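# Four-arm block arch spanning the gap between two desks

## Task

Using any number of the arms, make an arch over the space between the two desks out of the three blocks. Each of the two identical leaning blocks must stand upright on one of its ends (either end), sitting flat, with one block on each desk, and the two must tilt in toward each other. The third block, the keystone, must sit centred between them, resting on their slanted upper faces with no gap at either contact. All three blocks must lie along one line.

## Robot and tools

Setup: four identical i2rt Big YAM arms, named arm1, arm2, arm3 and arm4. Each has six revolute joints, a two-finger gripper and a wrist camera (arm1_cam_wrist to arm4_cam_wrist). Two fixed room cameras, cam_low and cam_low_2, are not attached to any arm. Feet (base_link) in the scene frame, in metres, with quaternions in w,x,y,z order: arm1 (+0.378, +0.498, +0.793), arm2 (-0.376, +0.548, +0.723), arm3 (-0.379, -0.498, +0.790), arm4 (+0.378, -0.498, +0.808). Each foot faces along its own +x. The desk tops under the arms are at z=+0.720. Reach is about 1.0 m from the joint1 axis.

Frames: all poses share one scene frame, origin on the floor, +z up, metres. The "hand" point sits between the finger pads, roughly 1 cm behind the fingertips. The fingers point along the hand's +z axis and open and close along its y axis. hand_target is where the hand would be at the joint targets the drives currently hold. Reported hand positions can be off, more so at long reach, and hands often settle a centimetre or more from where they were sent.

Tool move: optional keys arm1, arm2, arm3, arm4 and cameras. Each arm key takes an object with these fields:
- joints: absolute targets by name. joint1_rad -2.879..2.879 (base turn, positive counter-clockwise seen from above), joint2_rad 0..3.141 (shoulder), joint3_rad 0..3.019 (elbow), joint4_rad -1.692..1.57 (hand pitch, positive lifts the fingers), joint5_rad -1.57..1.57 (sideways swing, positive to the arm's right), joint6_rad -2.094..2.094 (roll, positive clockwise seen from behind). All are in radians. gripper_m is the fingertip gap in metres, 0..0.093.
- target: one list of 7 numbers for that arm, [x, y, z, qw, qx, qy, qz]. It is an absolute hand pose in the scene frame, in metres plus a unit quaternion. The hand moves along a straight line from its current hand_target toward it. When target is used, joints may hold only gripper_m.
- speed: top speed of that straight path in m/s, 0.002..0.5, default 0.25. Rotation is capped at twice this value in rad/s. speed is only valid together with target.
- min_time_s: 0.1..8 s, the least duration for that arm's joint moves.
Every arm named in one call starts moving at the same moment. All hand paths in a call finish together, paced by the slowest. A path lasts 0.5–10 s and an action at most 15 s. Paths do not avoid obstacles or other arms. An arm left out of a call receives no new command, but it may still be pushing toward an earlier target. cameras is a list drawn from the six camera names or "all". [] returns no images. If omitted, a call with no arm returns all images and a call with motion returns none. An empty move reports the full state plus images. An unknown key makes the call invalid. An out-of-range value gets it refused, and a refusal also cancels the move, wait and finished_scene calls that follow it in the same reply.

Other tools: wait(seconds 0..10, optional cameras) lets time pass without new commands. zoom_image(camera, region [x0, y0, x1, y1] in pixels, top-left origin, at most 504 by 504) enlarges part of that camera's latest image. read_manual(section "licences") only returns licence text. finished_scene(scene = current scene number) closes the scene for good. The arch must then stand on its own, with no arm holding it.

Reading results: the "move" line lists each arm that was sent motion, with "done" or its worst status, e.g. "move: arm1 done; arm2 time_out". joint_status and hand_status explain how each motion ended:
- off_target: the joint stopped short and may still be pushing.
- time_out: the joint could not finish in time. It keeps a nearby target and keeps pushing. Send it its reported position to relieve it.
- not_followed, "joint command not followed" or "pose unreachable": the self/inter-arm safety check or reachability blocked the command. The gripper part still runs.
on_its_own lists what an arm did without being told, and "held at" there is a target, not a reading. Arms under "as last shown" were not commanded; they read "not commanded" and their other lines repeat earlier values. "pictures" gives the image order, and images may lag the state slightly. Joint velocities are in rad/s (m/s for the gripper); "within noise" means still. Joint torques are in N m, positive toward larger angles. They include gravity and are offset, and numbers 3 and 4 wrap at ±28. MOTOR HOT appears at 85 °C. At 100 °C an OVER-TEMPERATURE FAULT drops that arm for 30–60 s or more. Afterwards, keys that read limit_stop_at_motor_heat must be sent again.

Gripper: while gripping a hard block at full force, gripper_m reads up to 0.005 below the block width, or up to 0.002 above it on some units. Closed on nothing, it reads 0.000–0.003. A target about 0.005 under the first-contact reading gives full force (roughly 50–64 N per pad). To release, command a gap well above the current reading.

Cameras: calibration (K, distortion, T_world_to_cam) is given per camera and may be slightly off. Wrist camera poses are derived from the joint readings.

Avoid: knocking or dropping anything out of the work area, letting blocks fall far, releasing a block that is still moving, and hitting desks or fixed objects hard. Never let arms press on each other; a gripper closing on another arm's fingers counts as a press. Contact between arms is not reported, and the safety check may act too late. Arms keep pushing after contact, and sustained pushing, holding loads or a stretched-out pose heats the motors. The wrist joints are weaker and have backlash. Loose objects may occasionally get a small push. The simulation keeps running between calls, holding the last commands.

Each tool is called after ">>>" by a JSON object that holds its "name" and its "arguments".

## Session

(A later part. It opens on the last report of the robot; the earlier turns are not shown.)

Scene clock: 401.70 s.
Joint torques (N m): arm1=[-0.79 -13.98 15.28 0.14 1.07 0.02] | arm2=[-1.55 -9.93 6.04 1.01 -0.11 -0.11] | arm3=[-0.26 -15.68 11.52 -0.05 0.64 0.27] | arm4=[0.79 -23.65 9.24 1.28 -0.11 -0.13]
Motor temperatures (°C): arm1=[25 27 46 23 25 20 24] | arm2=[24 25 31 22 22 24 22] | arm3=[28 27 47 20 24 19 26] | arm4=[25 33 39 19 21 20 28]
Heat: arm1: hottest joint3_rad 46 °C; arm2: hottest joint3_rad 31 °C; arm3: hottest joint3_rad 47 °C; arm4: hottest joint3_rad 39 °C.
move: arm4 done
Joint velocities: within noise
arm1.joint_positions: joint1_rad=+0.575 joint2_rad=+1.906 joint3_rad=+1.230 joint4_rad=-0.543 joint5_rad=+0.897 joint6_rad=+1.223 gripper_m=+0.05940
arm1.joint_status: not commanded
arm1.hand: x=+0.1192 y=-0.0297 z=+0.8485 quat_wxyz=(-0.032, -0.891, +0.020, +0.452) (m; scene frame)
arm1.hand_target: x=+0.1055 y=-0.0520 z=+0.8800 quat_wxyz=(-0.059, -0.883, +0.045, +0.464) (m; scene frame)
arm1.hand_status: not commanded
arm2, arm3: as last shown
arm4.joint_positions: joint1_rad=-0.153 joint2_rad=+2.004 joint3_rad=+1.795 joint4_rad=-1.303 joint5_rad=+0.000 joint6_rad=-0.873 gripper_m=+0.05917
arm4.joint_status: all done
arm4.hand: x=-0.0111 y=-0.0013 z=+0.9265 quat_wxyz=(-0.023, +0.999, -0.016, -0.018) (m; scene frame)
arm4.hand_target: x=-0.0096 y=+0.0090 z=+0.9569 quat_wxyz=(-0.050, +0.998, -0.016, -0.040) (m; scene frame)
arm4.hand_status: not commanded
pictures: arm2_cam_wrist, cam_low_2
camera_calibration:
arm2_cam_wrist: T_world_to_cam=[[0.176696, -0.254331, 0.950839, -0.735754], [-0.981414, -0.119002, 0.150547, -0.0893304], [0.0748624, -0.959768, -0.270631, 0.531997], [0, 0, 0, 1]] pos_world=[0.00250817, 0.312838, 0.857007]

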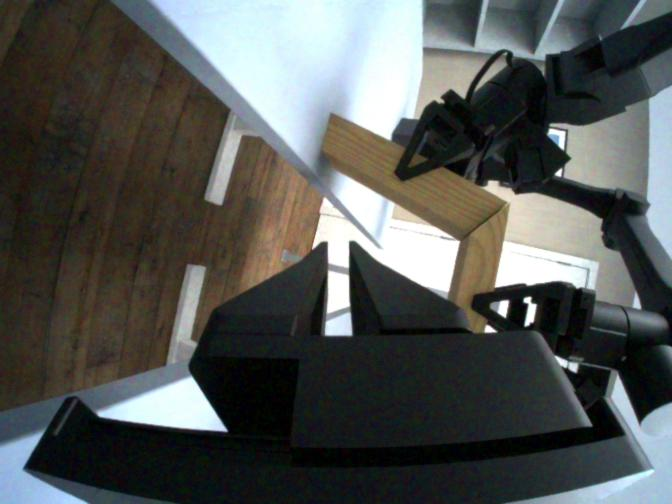

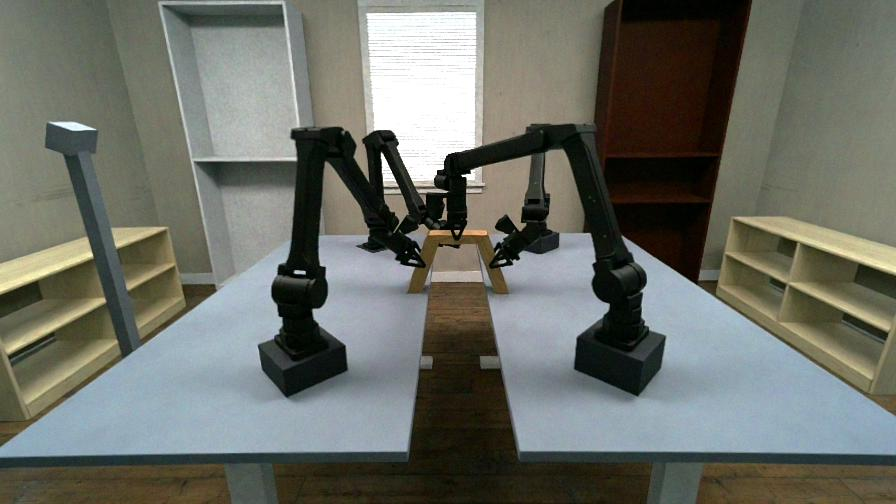

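>>> {"name": "move", "arguments": {"arm1": {"joints": {"joint1_rad": 0.5605, "joint2_rad": 1.9, "joint3_rad": 1.3055, "joint4_rad": -0.565, "joint5_rad": 0.88, "joint6_rad": 1.2345}, "min_time_s": 1.5}, "cameras": ["arm2_cam_wrist", "cam_low_2"]}}

>>> {"name": "zoom_image", "arguments": {"camera": "arm2_cam_wrist", "region": [440, 185, 530, 265]}}

>>> {"name": "zoom_image", "arguments": {"camera": "cam_low_2", "region": [417, 215, 497, 255]}}

>>> {"name": "zoom_image", "arguments": {"camera": "cam_low_2", "region": [488, 275, 516, 303]}}

Scene clock: 405.93 s.
Joint torques (N m): arm1=[-0.91 -14.04 15.17 0.17 0.39 0.05] | arm2=[-1.55 -10.05 6.08 1.06 -0.13 -0.11] | arm3=[-0.38 -15.5 11.67 -0.08 0.63 0.28] | arm4=[0.85 -23.53 9.26 1.24 -0.11 -0.13]
Motor temperatures (°C): arm1=[25 28 45 23 25 20 24] | arm2=[24 25 30 22 22 24 22] | arm3=[28 27 47 20 24 19 26] | arm4=[25 33 39 19 21 20 28]
Heat: arm1: hottest joint3_rad 45 °C; arm2: hottest joint3_rad 30 °C; arm3: hottest joint3_rad 47 °C; arm4: hottest joint3_rad 39 °C.
move: arm1 done
Joint velocities: within noise
arm1.joint_positions: joint1_rad=+0.573 joint2_rad=+1.906 joint3_rad=+1.236 joint4_rad=-0.559 joint5_rad=+0.882 joint6_rad=+1.217 gripper_m=+0.05940
arm1.joint_status: all done
arm1.hand: x=+0.1198 y=-0.0298 z=+0.8475 quat_wxyz=(-0.028, -0.895, +0.015, +0.444) (m; scene frame)
arm1.hand_target: x=+0.1067 y=-0.0527 z=+0.8765 quat_wxyz=(-0.059, -0.890, +0.040, +0.450) (m; scene frame)
arm1.hand_status: not commanded
arm2, arm3: as last shown
arm4.joint_positions: joint1_rad=-0.153 joint2_rad=+2.004 joint3_rad=+1.795 joint4_rad=-1.301 joint5_rad=+0.000 joint6_rad=-0.867 gripper_m=+0.05917
arm4.joint_status: not commanded
arm4.hand: x=-0.0114 y=-0.0010 z=+0.9268 quat_wxyz=(-0.023, +0.999, -0.019, -0.019) (m; scene frame)
arm4.hand_target: x=-0.0096 y=+0.0091 z=+0.9570 quat_wxyz=(-0.050, +0.998, -0.019, -0.040) (m; scene frame)
arm4.hand_status: not commanded
pictures: arm2_cam_wrist, cam_low_2
camera_calibration:
arm2_cam_wrist: T_world_to_cam=[[0.176696, -0.254331, 0.950839, -0.735754], [-0.981414, -0.119002, 0.150547, -0.0893304], [0.0748624, -0.959768, -0.270631, 0.531997], [0, 0, 0, 1]] pos_world=[0.00250817, 0.312838, 0.857007]

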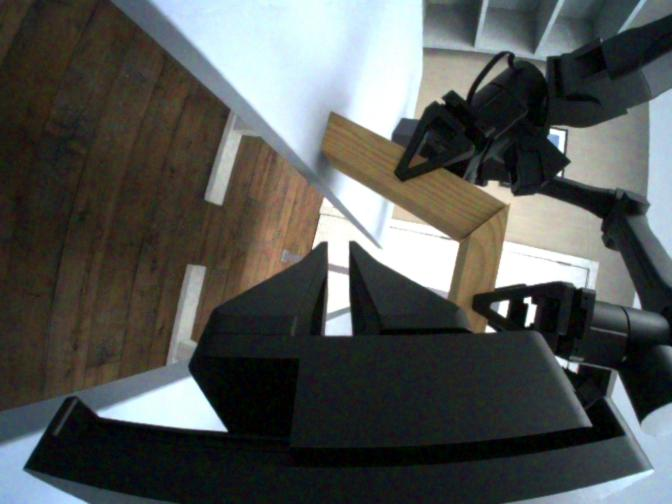

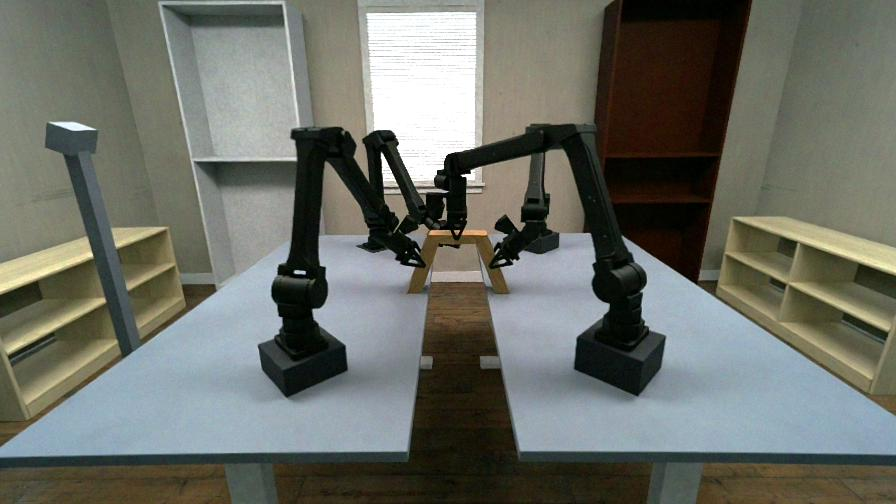

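Scaled by 5.600 from the camera's 672x504 image, which has a finer 960x720 frame.

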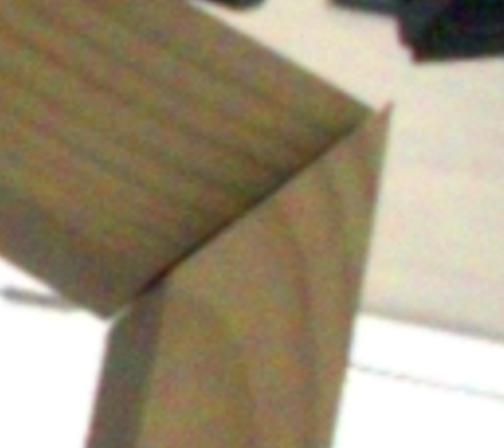

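Scaled by 6.300 from the camera's 896x504 image, which has a finer 1280x720 frame.

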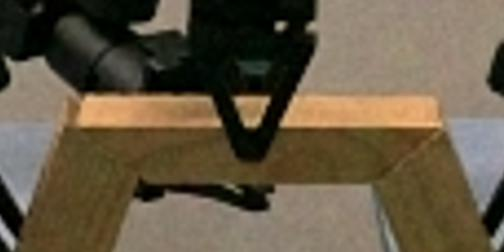

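Scaled by 18.000 from the camera's 896x504 image, which has a finer 1280x720 frame.

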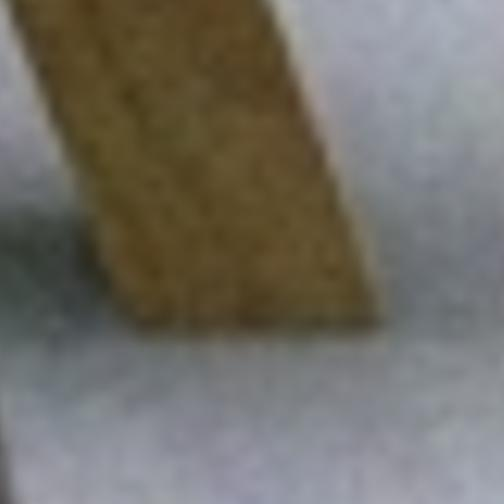

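>>> {"name": "move", "arguments": {"arm4": {"joints": {"gripper_m": 0.06}}}}

>>> {"name": "move", "arguments": {"arm4": {"joints": {"gripper_m": 0.062}}, "cameras": ["arm2_cam_wrist", "cam_low_2"]}}

>>> {"name": "zoom_image", "arguments": {"camera": "arm2_cam_wrist", "region": [440, 185, 530, 265]}}

>>> {"name": "zoom_image", "arguments": {"camera": "cam_low_2", "region": [417, 215, 497, 255]}}

Scene clock: 407.33 s.
Joint torques (N m): arm1=[-0.97 -13.98 15.2 0.14 0.4 0.05] | arm2=[-1.9 -9.99 6.11 0.99 -0.11 -0.1] | arm3=[-0.21 -15.74 11.64 -0.05 0.63 0.29] | arm4=[0.79 -23.65 9.21 1.22 -0.11 -0.12]
Motor temperatures (°C): arm1=[25 28 45 23 25 20 24] | arm2=[24 25 30 22 22 24 22] | arm3=[28 27 47 20 24 19 26] | arm4=[25 33 39 19 21 20 28]
Heat: arm1: hottest joint3_rad 45 °C; arm2: hottest joint3_rad 30 °C; arm3: hottest joint3_rad 47 °C; arm4: hottest joint3_rad 39 °C.
move: arm4 done
Joint velocities: arm1=[within noise] | arm2=[within noise] | arm3=[within noise] | arm4=[0.005 -0.005 0.007 0.002 -0.051 0.022 0.01]
arm1, arm2, arm3: as last shown
arm4.joint_positions: joint1_rad=-0.153 joint2_rad=+2.004 joint3_rad=+1.795 joint4_rad=-1.301 joint5_rad=+0.000 joint6_rad=-0.867 gripper_m=+0.05975
arm4.joint_status: all done
arm4.hand: x=-0.0114 y=-0.0010 z=+0.9268 quat_wxyz=(-0.023, +0.999, -0.019, -0.019) (m; scene frame)
arm4.hand_target: x=-0.0096 y=+0.0091 z=+0.9570 quat_wxyz=(-0.050, +0.998, -0.019, -0.040) (m; scene frame)
arm4.hand_status: not commanded
pictures: none

Scene clock: 408.13 s.
Joint torques (N m): arm1=[-0.91 -14.04 15.19 0.13 0.41 0.05] | arm2=[-1.96 -9.76 6.01 1.07 -0.11 -0.1] | arm3=[-0.44 -15.68 11.51 -0.03 0.63 0.29] | arm4=[0.79 -22.48 9.29 1.26 -0.11 -0.12]
Motor temperatures (°C): arm1=[25 28 45 23 25 20 24] | arm2=[24 25 30 22 22 24 22] | arm3=[28 27 47 20 24 19 26] | arm4=[25 33 39 19 21 20 28]
Heat: arm1: hottest joint3_rad 45 °C; arm2: hottest joint3_rad 30 °C; arm3: hottest joint3_rad 47 °C; arm4: hottest joint3_rad 39 °C.
move: arm4 done
Joint velocities: within noise
arm1, arm2, arm3: as last shown
arm1.hand_target: x=+0.1068 y=-0.0527 z=+0.8765 quat_wxyz=(-0.058, -0.890, +0.040, +0.450) (m; scene frame)
arm4.joint_positions: joint1_rad=-0.153 joint2_rad=+1.987 joint3_rad=+1.795 joint4_rad=-1.301 joint5_rad=+0.000 joint6_rad=-0.873 gripper_m=+0.06188
arm4.joint_status: all done
arm4.hand: x=-0.0115 y=-0.0009 z=+0.9368 quat_wxyz=(-0.030, +0.999, -0.016, -0.024) (m; scene frame)
arm4.hand_target: x=-0.0096 y=+0.0091 z=+0.9570 quat_wxyz=(-0.050, +0.998, -0.016, -0.040) (m; scene frame)
arm4.hand_status: not commanded
pictures: arm2_cam_wrist, cam_low_2
camera_calibration:
arm2_cam_wrist: T_world_to_cam=[[0.176696, -0.254331, 0.950839, -0.735754], [-0.981414, -0.119002, 0.150547, -0.0893304], [0.0748624, -0.959768, -0.270631, 0.531997], [0, 0, 0, 1]] pos_world=[0.00250817, 0.312838, 0.857007]

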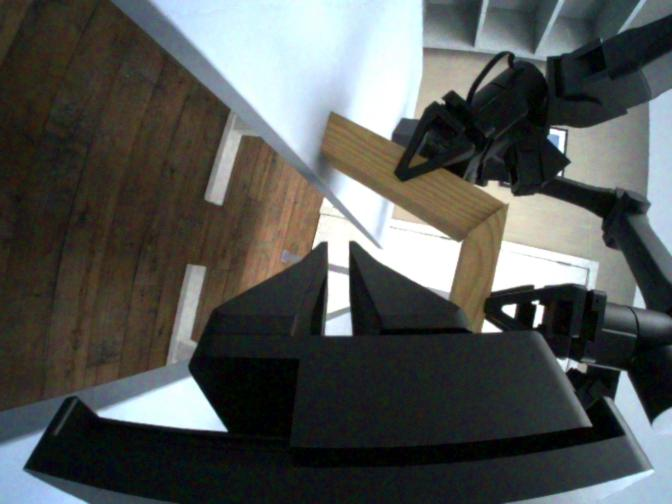

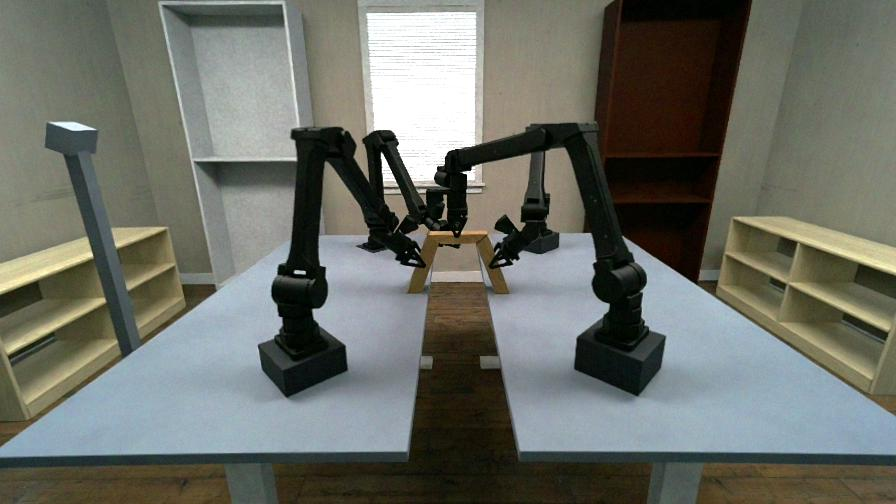

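Scaled by 5.600 from the camera's 672x504 image, which has a finer 960x720 frame.

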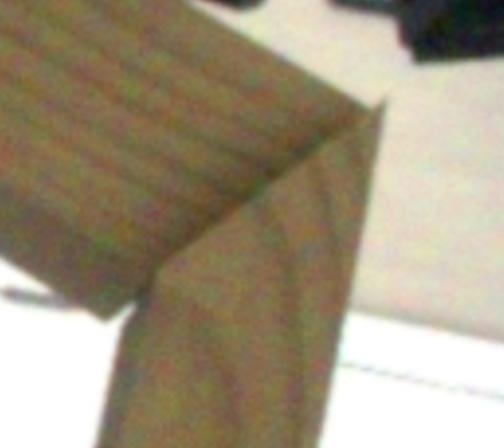

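Scaled by 6.300 from the camera's 896x504 image, which has a finer 1280x720 frame.

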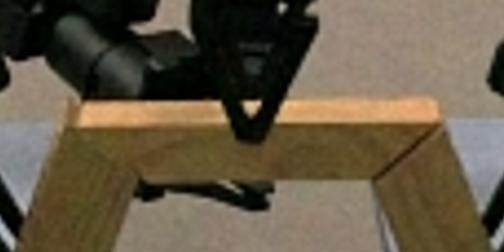

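>>> {"name": "zoom_image", "arguments": {"camera": "arm2_cam_wrist", "region": [430, 180, 530, 340]}}

>>> {"name": "zoom_image", "arguments": {"camera": "cam_low_2", "region": [466, 222, 494, 250]}}

>>> {"name": "zoom_image", "arguments": {"camera": "cam_low_2", "region": [422, 222, 450, 250]}}

Scaled by 3.150 from the camera's 672x504 image, which has a finer 960x720 frame.

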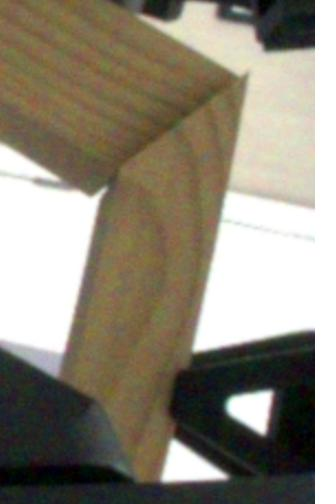

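Scaled by 18.000 from the camera's 896x504 image, which has a finer 1280x720 frame.

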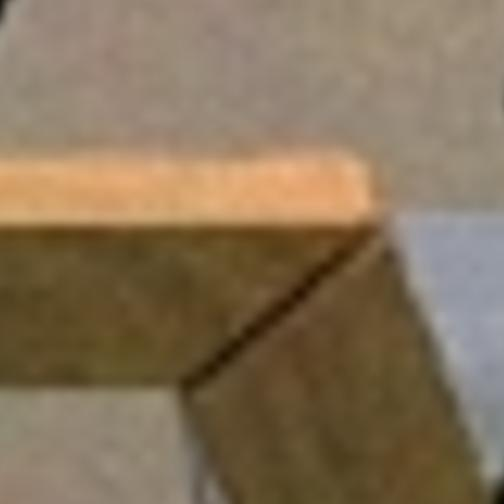

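Scaled by 18.000 from the camera's 896x504 image, which has a finer 1280x720 frame.

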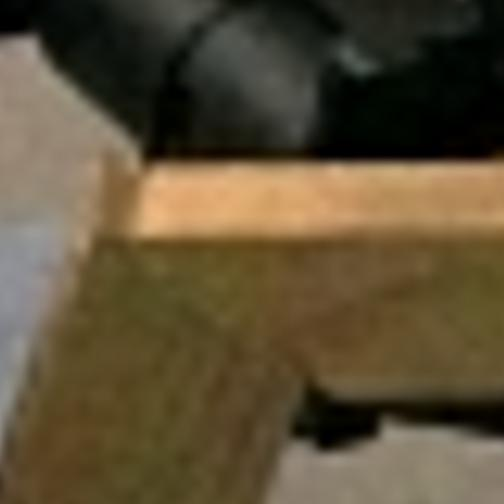

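>>> {"name": "move", "arguments": {"arm4": {"joints": {"gripper_m": 0.064}}}}

>>> {"name": "move", "arguments": {"arm4": {"joints": {"gripper_m": 0.068}}, "cameras": ["arm2_cam_wrist", "cam_low_2", "arm4_cam_wrist"]}}

>>> {"name": "zoom_image", "arguments": {"camera": "arm2_cam_wrist", "region": [430, 180, 530, 340]}}

>>> {"name": "zoom_image", "arguments": {"camera": "cam_low_2", "region": [466, 222, 494, 250]}}

>>> {"name": "zoom_image", "arguments": {"camera": "cam_low_2", "region": [417, 215, 497, 255]}}

Scene clock: 415.40 s.
Joint torques (N m): arm1=[-0.97 -13.98 15.19 0.14 0.41 0.04] | arm2=[-1.67 -9.88 6.09 1.17 -0.13 -0.13] | arm3=[0.09 -15.97 11.59 -0.06 0.65 0.25] | arm4=[0.91 -22.36 9.28 1.25 -0.11 -0.12]
Motor temperatures (°C): arm1=[25 29 45 23 25 20 24] | arm2=[24 25 30 22 22 24 22] | arm3=[28 27 47 20 24 19 26] | arm4=[25 35 38 19 21 20 28]
Heat: arm1: hottest joint3_rad 45 °C; arm2: hottest joint3_rad 30 °C; arm3: hottest joint3_rad 47 °C; arm4: hottest joint3_rad 38 °C.
move: arm4 done
Joint velocities: within noise
arm1, arm2, arm3: as last shown
arm4.joint_positions: joint1_rad=-0.153 joint2_rad=+1.987 joint3_rad=+1.795 joint4_rad=-1.301 joint5_rad=+0.000 joint6_rad=-0.873 gripper_m=+0.06379
arm4.joint_status: all done
arm4.hand: x=-0.0115 y=-0.0009 z=+0.9368 quat_wxyz=(-0.030, +0.999, -0.016, -0.024) (m; scene frame)
arm4.hand_target: x=-0.0096 y=+0.0091 z=+0.9570 quat_wxyz=(-0.050, +0.998, -0.016, -0.040) (m; scene frame)
arm4.hand_status: not commanded
pictures: none

Scene clock: 415.73 s.
Joint torques (N m): arm1=[-1.03 -13.98 15.2 0.16 0.41 0.05] | arm2=[-1.9 -10.05 6.08 1.09 -0.11 -0.12] | arm3=[-0.26 -15.97 11.58 -0.06 0.63 0.27] | arm4=[0.85 -22.36 9.32 1.26 -0.11 -0.13]
Motor temperatures (°C): arm1=[25 29 45 23 25 20 24] | arm2=[24 25 30 22 22 24 22] | arm3=[28 27 47 20 24 19 26] | arm4=[25 35 38 19 21 20 28]
Heat: arm1: hottest joint3_rad 45 °C; arm2: hottest joint3_rad 30 °C; arm3: hottest joint3_rad 47 °C; arm4: hottest joint3_rad 38 °C.
move: arm4 done
Joint velocities: within noise
arm1, arm2, arm3: as last shown
arm4.joint_positions: joint1_rad=-0.153 joint2_rad=+1.987 joint3_rad=+1.795 joint4_rad=-1.301 joint5_rad=+0.000 joint6_rad=-0.873 gripper_m=+0.06774
arm4.joint_status: all done
arm4.hand: x=-0.0115 y=-0.0009 z=+0.9368 quat_wxyz=(-0.030, +0.999, -0.016, -0.024) (m; scene frame)
arm4.hand_target: x=-0.0096 y=+0.0091 z=+0.9570 quat_wxyz=(-0.050, +0.998, -0.016, -0.040) (m; scene frame)
arm4.hand_status: not commanded
pictures: arm2_cam_wrist, arm4_cam_wrist, cam_low_2
camera_calibration:
arm2_cam_wrist: T_world_to_cam=[[0.176696, -0.254331, 0.950839, -0.735754], [-0.981414, -0.119002, 0.150547, -0.0893304], [0.0748624, -0.959768, -0.270631, 0.531997], [0, 0, 0, 1]] pos_world=[0.00250817, 0.312838, 0.857007]
arm4_cam_wrist: T_world_to_cam=[[0.0282398, 0.997332, 0.0673162, -0.0620612], [0.832482, -0.060743, 0.550712, -0.503863], [0.553332, 0.0404875, -0.831976, 0.912731], [0, 0, 0, 1]] pos_world=[-0.0838336, -0.00566479, 1.04103]

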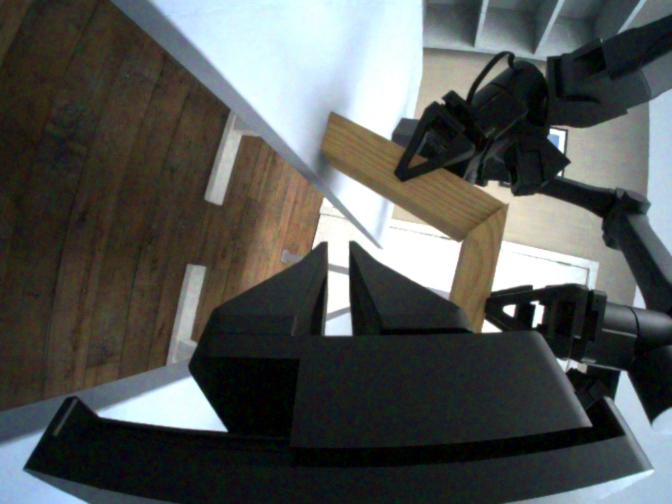

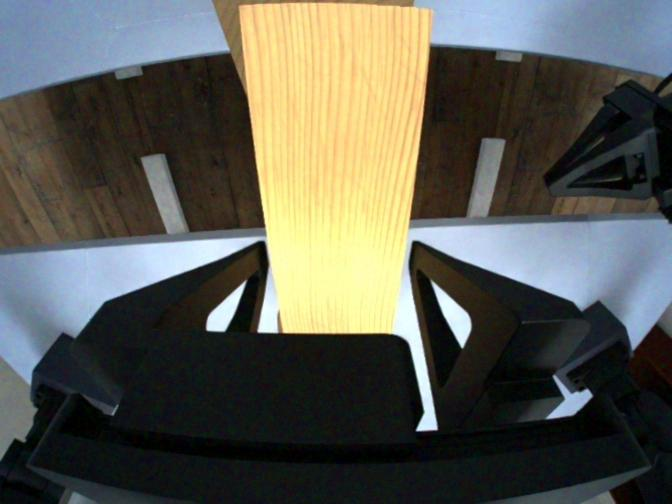

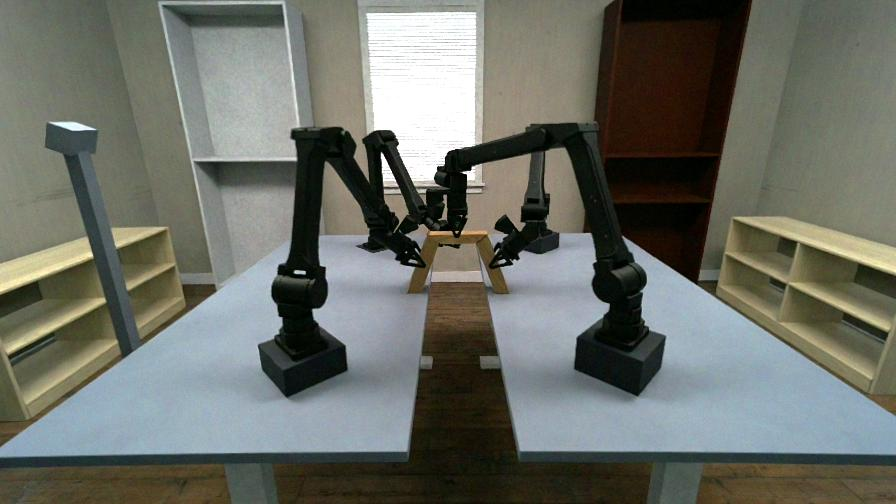

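Scaled by 3.150 from the camera's 672x504 image, which has a finer 960x720 frame.

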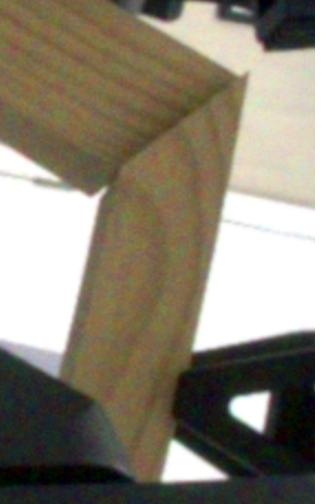

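Scaled by 18.000 from the camera's 896x504 image, which has a finer 1280x720 frame.

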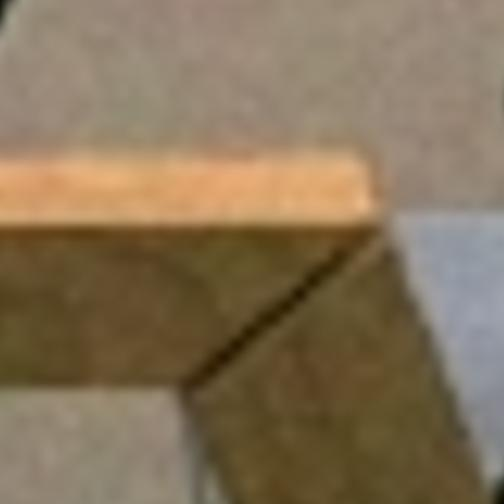

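Scaled by 6.300 from the camera's 896x504 image, which has a finer 1280x720 frame.

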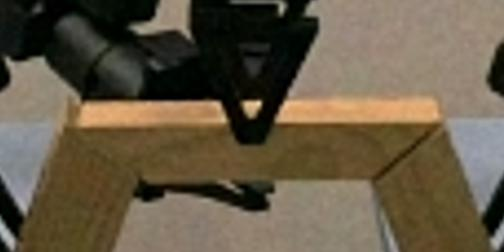

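>>> {"name": "move", "arguments": {"cameras": ["cam_low_2","arm2_cam_wrist"]}}

>>> {"name": "zoom_image", "arguments": {"camera": "cam_low_2", "region": [417, 215, 497, 255]}}

>>> {"name": "zoom_image", "arguments": {"camera": "cam_low_2", "region": [400, 215, 516, 305]}}

>>> {"name": "zoom_image", "arguments": {"camera": "arm2_cam_wrist", "region": [280, 150, 560, 360]}}

Scene clock: 421.83 s.
Joint torques (N m): arm1=[-0.91 -13.92 15.21 0.14 0.41 0.05] | arm2=[-1.79 -9.99 6.16 1.14 -0.13 -0.1] | arm3=[-0.09 -15.68 11.64 -0.1 0.66 0.28] | arm4=[0.85 -22.3 9.31 1.28 -0.11 -0.13]
Motor temperatures (°C): arm1=[25 29 44 23 25 20 24] | arm2=[24 25 30 22 22 24 22] | arm3=[28 27 47 20 24 19 26] | arm4=[25 36 38 19 21 20 27]
Heat: arm1: hottest joint3_rad 44 °C; arm2: hottest joint3_rad 30 °C; arm3: hottest joint3_rad 47 °C; arm4: hottest joint3_rad 38 °C.
Joint velocities: within noise
arm1.joint_positions: joint1_rad=+0.573 joint2_rad=+1.906 joint3_rad=+1.236 joint4_rad=-0.559 joint5_rad=+0.882 joint6_rad=+1.217 gripper_m=+0.05940
arm1.joint_status: not commanded
arm1.hand: x=+0.1198 y=-0.0298 z=+0.8475 quat_wxyz=(-0.028, -0.895, +0.015, +0.444) (m; scene frame)
arm1.hand_target: x=+0.1068 y=-0.0527 z=+0.8765 quat_wxyz=(-0.058, -0.890, +0.040, +0.450) (m; scene frame)
arm1.hand_status: not commanded
arm2.joint_positions: joint1_rad=+0.140 joint2_rad=+1.542 joint3_rad=+0.537 joint4_rad=+0.657 joint5_rad=+0.208 joint6_rad=-1.494 gripper_m=+0.01010
arm2.joint_status: not commanded
arm2.hand: x=+0.0012 y=+0.1970 z=+0.8236 quat_wxyz=(-0.187, +0.271, -0.773, +0.543) (m; scene frame)
arm2.hand_target: x=-0.0047 y=+0.1959 z=+0.8233 quat_wxyz=(-0.179, +0.275, -0.773, +0.542) (m; scene frame)
arm2.hand_status: not commanded
arm3.joint_positions: joint1_rad=+0.581 joint2_rad=+1.903 joint3_rad=+1.185 joint4_rad=-0.507 joint5_rad=+0.914 joint6_rad=+1.198 gripper_m=+0.06130
arm3.joint_status: not commanded
arm3.hand: x=-0.1132 y=+0.0123 z=+0.8357 quat_wxyz=(-0.460, -0.016, -0.887, -0.017) (m; scene frame)
arm3.hand_target: x=-0.1009 y=+0.0325 z=+0.8603 quat_wxyz=(-0.467, -0.040, -0.883, -0.043) (m; scene frame)
arm3.hand_status: not commanded
arm4.joint_positions: joint1_rad=-0.153 joint2_rad=+1.987 joint3_rad=+1.795 joint4_rad=-1.301 joint5_rad=+0.000 joint6_rad=-0.873 gripper_m=+0.06787
arm4.joint_status: all done
arm4.hand: x=-0.0115 y=-0.0009 z=+0.9368 quat_wxyz=(-0.030, +0.999, -0.016, -0.024) (m; scene frame)
arm4.hand_target: x=-0.0096 y=+0.0091 z=+0.9570 quat_wxyz=(-0.050, +0.998, -0.016, -0.040) (m; scene frame)
arm4.hand_status: not commanded
pictures: arm2_cam_wrist, cam_low_2
camera_calibration:
arm2_cam_wrist: T_world_to_cam=[[0.176696, -0.254331, 0.950839, -0.735754], [-0.981414, -0.119002, 0.150547, -0.0893304], [0.0748624, -0.959768, -0.270631, 0.531997], [0, 0, 0, 1]] pos_world=[0.00250817, 0.312838, 0.857007]

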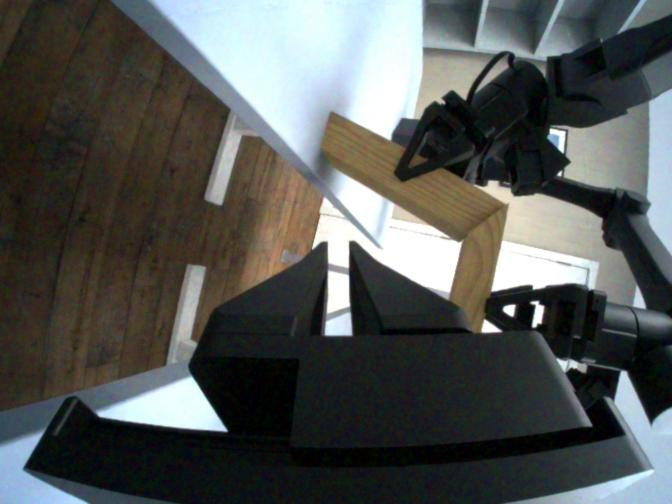

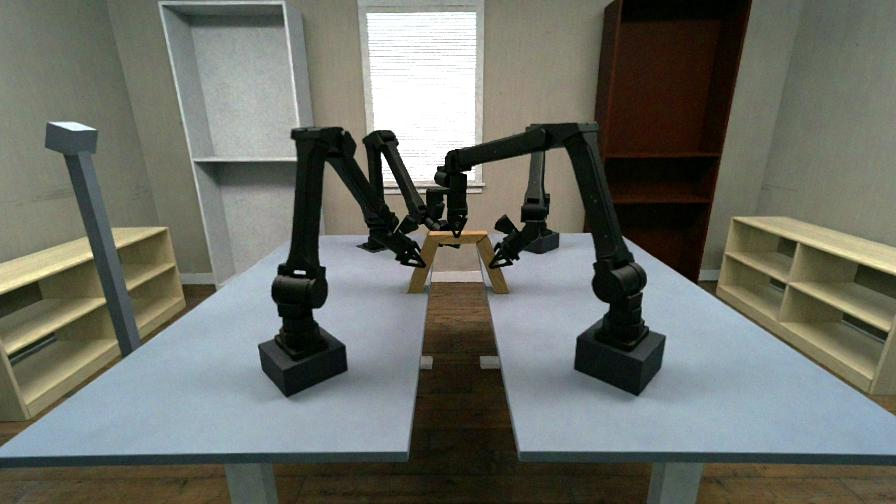

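Scaled by 6.300 from the camera's 896x504 image, which has a finer 1280x720 frame.

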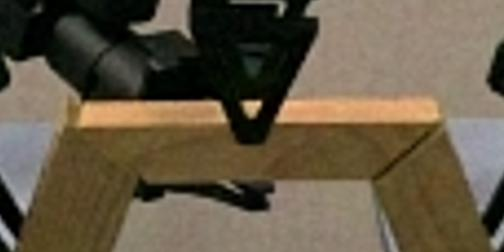

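Scaled by 4.345 from the camera's 896x504 image, which has a finer 1280x720 frame.

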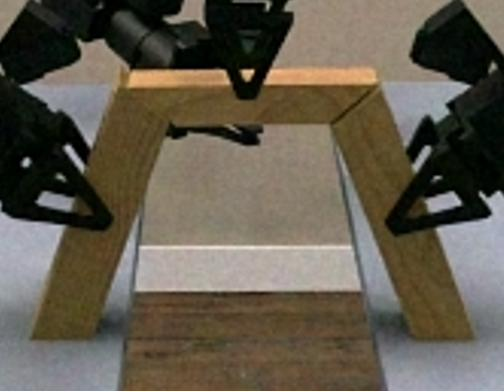

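Scaled by 1.800 from the camera's 672x504 image, which has a finer 960x720 frame.

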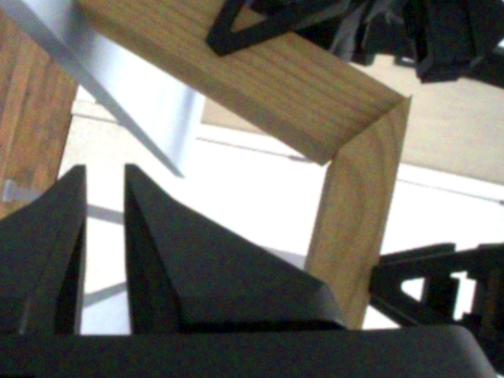

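>>> {"name": "move", "arguments": {"arm4": {"joints": {"gripper_m": 0.093}}, "cameras": ["cam_low_2","arm2_cam_wrist"]}}

>>> {"name": "zoom_image", "arguments": {"camera": "cam_low_2", "region": [417, 215, 497, 255]}}

>>> {"name": "zoom_image", "arguments": {"camera": "arm2_cam_wrist", "region": [430, 180, 530, 340]}}

Scene clock: 423.80 s.
Joint torques (N m): arm1=[-0.91 -14.1 15.19 0.18 0.41 0.04] | arm2=[-1.85 -10.11 6.01 1.16 -0.13 -0.11] | arm3=[-0.62 -15.85 11.55 -0.14 0.65 0.28] | arm4=[0.85 -22.3 9.29 1.26 -0.11 -0.13]
Motor temperatures (°C): arm1=[25 29 44 23 25 20 24] | arm2=[24 25 30 22 22 24 22] | arm3=[28 27 47 20 24 19 26] | arm4=[25 36 38 19 21 20 27]
Heat: arm1: hottest joint3_rad 44 °C; arm2: hottest joint3_rad 30 °C; arm3: hottest joint3_rad 47 °C; arm4: hottest joint3_rad 38 °C.
move: arm4 done
Joint velocities: within noise
arm1, arm2, arm3: as last shown
arm4.joint_positions: joint1_rad=-0.153 joint2_rad=+1.987 joint3_rad=+1.795 joint4_rad=-1.301 joint5_rad=+0.000 joint6_rad=-0.873 gripper_m=+0.09279
arm4.joint_status: all done
arm4.hand: x=-0.0115 y=-0.0009 z=+0.9368 quat_wxyz=(-0.030, +0.999, -0.016, -0.024) (m; scene frame)
arm4.hand_target: x=-0.0096 y=+0.0091 z=+0.9570 quat_wxyz=(-0.050, +0.998, -0.016, -0.040) (m; scene frame)
arm4.hand_status: not commanded
pictures: arm2_cam_wrist, cam_low_2
camera_calibration:
arm2_cam_wrist: T_world_to_cam=[[0.176696, -0.254331, 0.950839, -0.735754], [-0.981414, -0.119002, 0.150547, -0.0893304], [0.0748624, -0.959768, -0.270631, 0.531997], [0, 0, 0, 1]] pos_world=[0.00250817, 0.312838, 0.857007]

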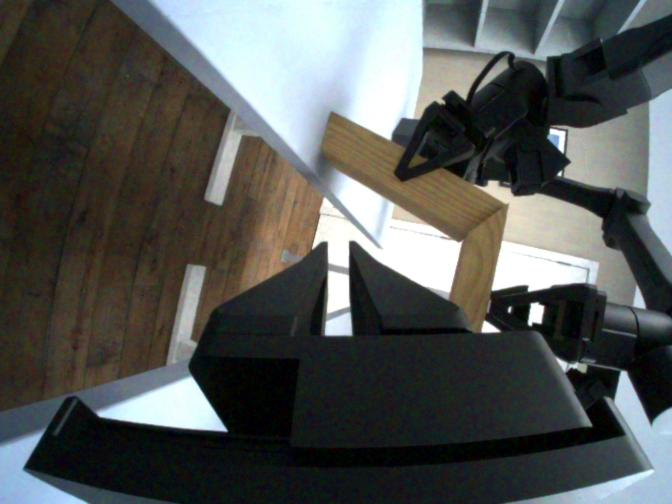

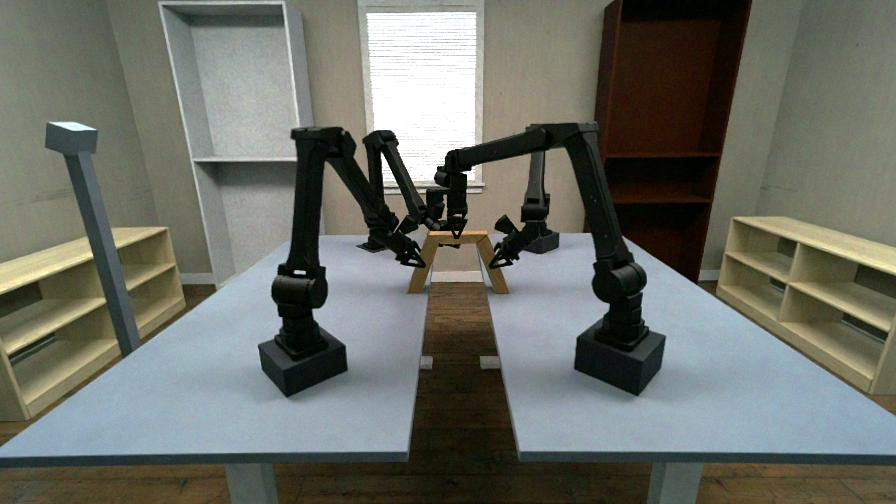

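Scaled by 6.300 from the camera's 896x504 image, which has a finer 1280x720 frame.

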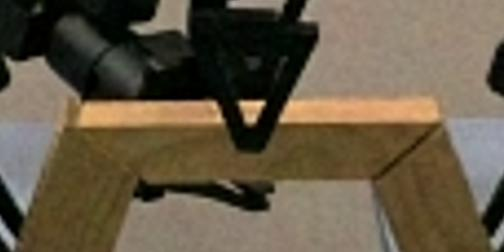

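Scaled by 3.150 from the camera's 672x504 image, which has a finer 960x720 frame.

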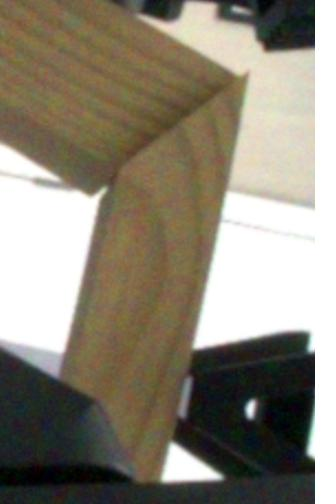

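>>> {"name": "zoom_image", "arguments": {"camera": "cam_low_2", "region": [466, 222, 494, 250]}}

>>> {"name": "zoom_image", "arguments": {"camera": "cam_low_2", "region": [422, 222, 450, 250]}}

>>> {"name": "zoom_image", "arguments": {"camera": "cam_low_2", "region": [488, 275, 516, 303]}}

>>> {"name": "zoom_image", "arguments": {"camera": "cam_low_2", "region": [400, 275, 428, 303]}}

Scaled by 18.000 from the camera's 896x504 image, which has a finer 1280x720 frame.

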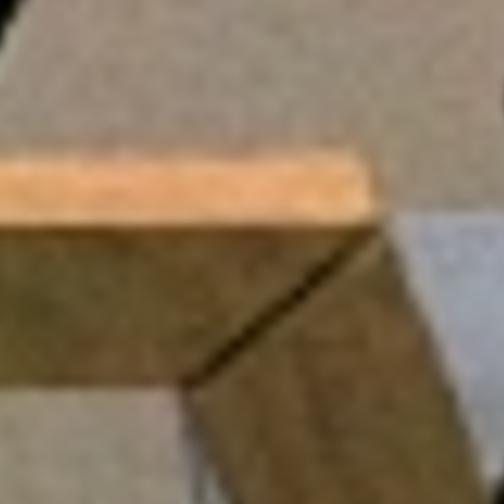

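Scaled by 18.000 from the camera's 896x504 image, which has a finer 1280x720 frame.

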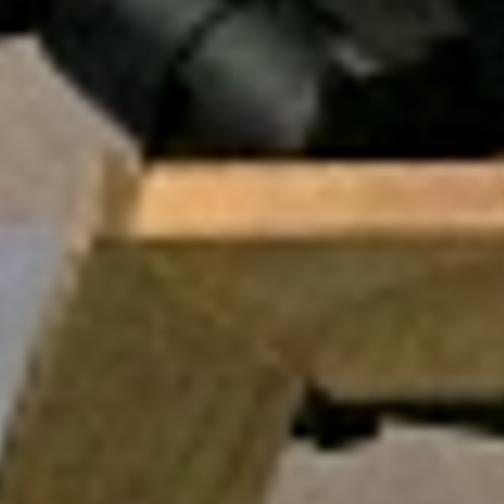

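Scaled by 18.000 from the camera's 896x504 image, which has a finer 1280x720 frame.

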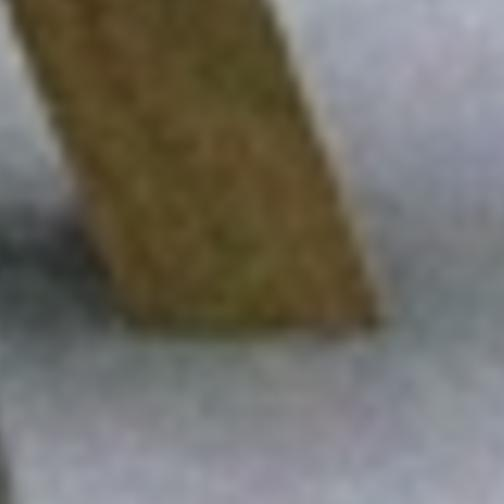

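Scaled by 18.000 from the camera's 896x504 image, which has a finer 1280x720 frame.

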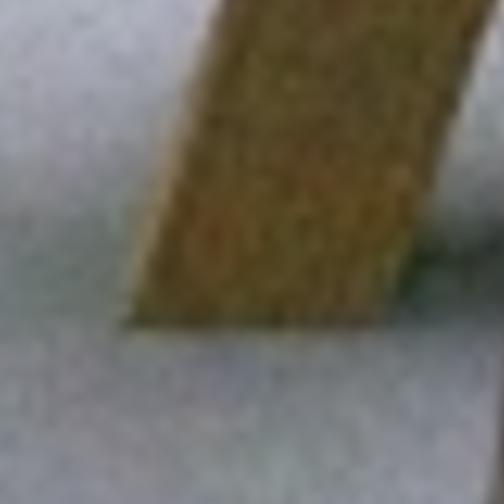

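>>> {"name": "move", "arguments": {"arm4": {"joints": {"joint2_rad": 1.81}, "min_time_s": 3}, "cameras": ["cam_low_2","arm4_cam_wrist"]}}

>>> {"name": "zoom_image", "arguments": {"camera": "cam_low_2", "region": [417, 215, 497, 255]}}

Scene clock: 433.10 s.
Joint torques (N m): arm1=[-0.79 -14.04 15.2 0.17 0.42 0.04] | arm2=[-1.55 -10.11 6.12 1.06 -0.12 -0.12] | arm3=[0.03 -15.33 11.69 0.02 0.63 0.29] | arm4=[0.85 -20.89 9.69 1.58 -0.11 -0.12]
Motor temperatures (°C): arm1=[25 29 44 23 25 20 24] | arm2=[24 25 30 22 22 24 22] | arm3=[28 27 47 20 24 19 26] | arm4=[25 36 38 19 21 20 27]
Heat: arm1: hottest joint3_rad 44 °C; arm2: hottest joint3_rad 30 °C; arm3: hottest joint3_rad 47 °C; arm4: hottest joint3_rad 38 °C.
move: arm4 done
Joint velocities: within noise
arm1, arm2, arm3: as last shown
arm4.joint_positions: joint1_rad=-0.153 joint2_rad=+1.836 joint3_rad=+1.795 joint4_rad=-1.301 joint5_rad=+0.000 joint6_rad=-0.873 gripper_m=+0.09288
arm4.joint_status: all done
arm4.hand: x=-0.0073 y=-0.0062 z=+1.0287 quat_wxyz=(-0.088, +0.993, -0.016, -0.071) (m; scene frame)
arm4.hand_target: x=-0.0037 y=+0.0013 z=+1.0493 quat_wxyz=(-0.109, +0.990, -0.016, -0.086) (m; scene frame)
arm4.hand_status: not commanded
pictures: arm4_cam_wrist, cam_low_2
camera_calibration:
arm4_cam_wrist: T_world_to_cam=[[0.0398602, 0.982447, 0.182236, -0.181314], [0.879753, -0.120979, 0.45978, -0.464689], [0.473757, 0.141996, -0.869133, 1.02537], [0, 0, 0, 1]] pos_world=[-0.0697393, -0.0236851, 1.13788]

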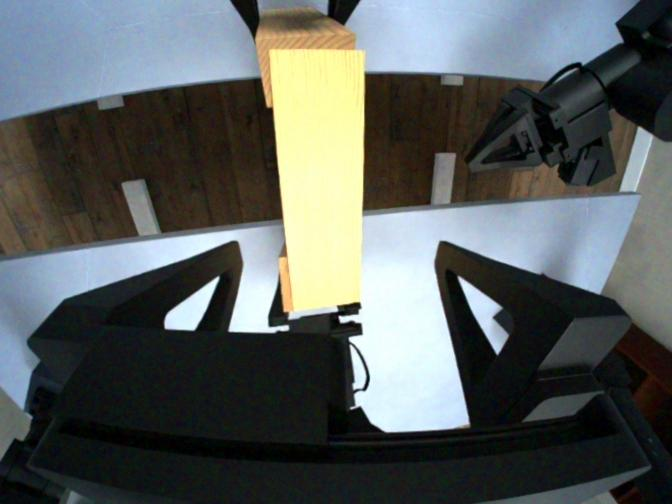

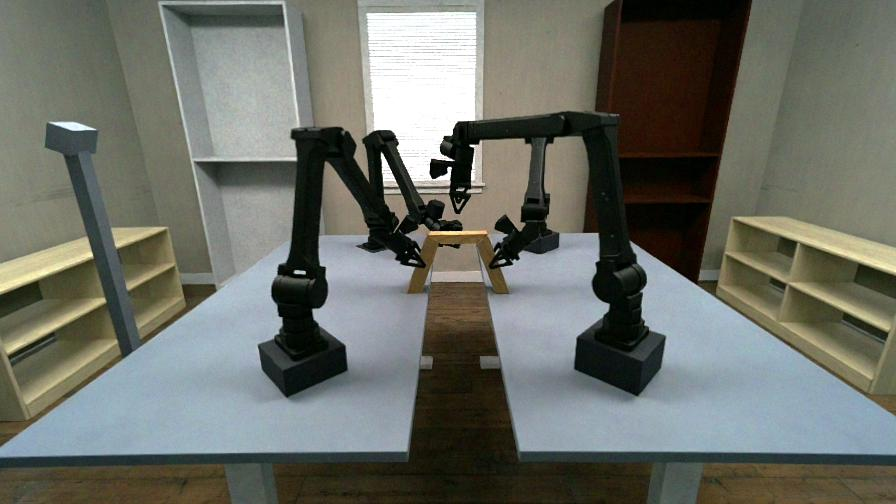

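Scaled by 6.300 from the camera's 896x504 image, which has a finer 1280x720 frame.

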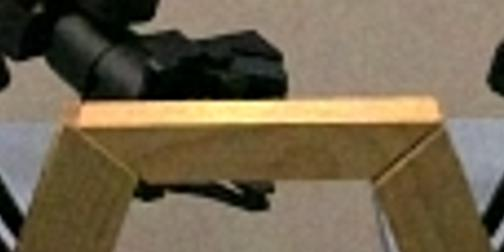

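>>> {"name": "zoom_image", "arguments": {"camera": "arm4_cam_wrist", "region": [220, 0, 400, 120]}}

>>> {"name": "zoom_image", "arguments": {"camera": "arm4_cam_wrist", "region": [240, 220, 400, 340]}}

Scaled by 2.800 from the camera's 672x504 image, which has a finer 960x720 frame.

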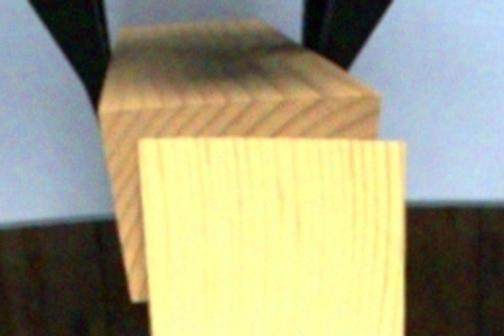

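Scaled by 3.150 from the camera's 672x504 image, which has a finer 960x720 frame.

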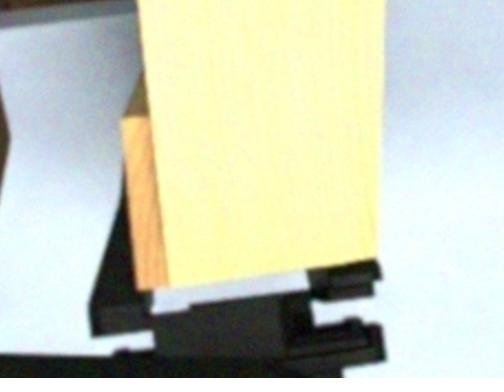

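>>> {"name": "zoom_image", "arguments": {"camera": "cam_low_2", "region": [422, 222, 450, 250]}}

>>> {"name": "zoom_image", "arguments": {"camera": "cam_low_2", "region": [466, 222, 494, 250]}}

Scaled by 18.000 from the camera's 896x504 image, which has a finer 1280x720 frame.

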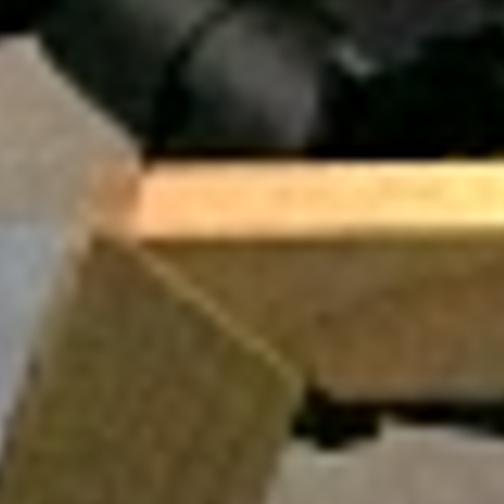

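Scaled by 18.000 from the camera's 896x504 image, which has a finer 1280x720 frame.

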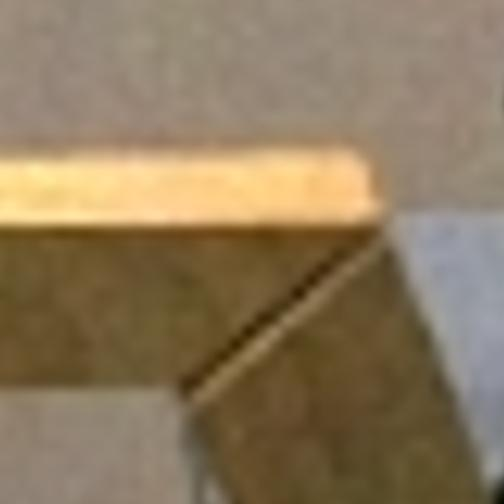

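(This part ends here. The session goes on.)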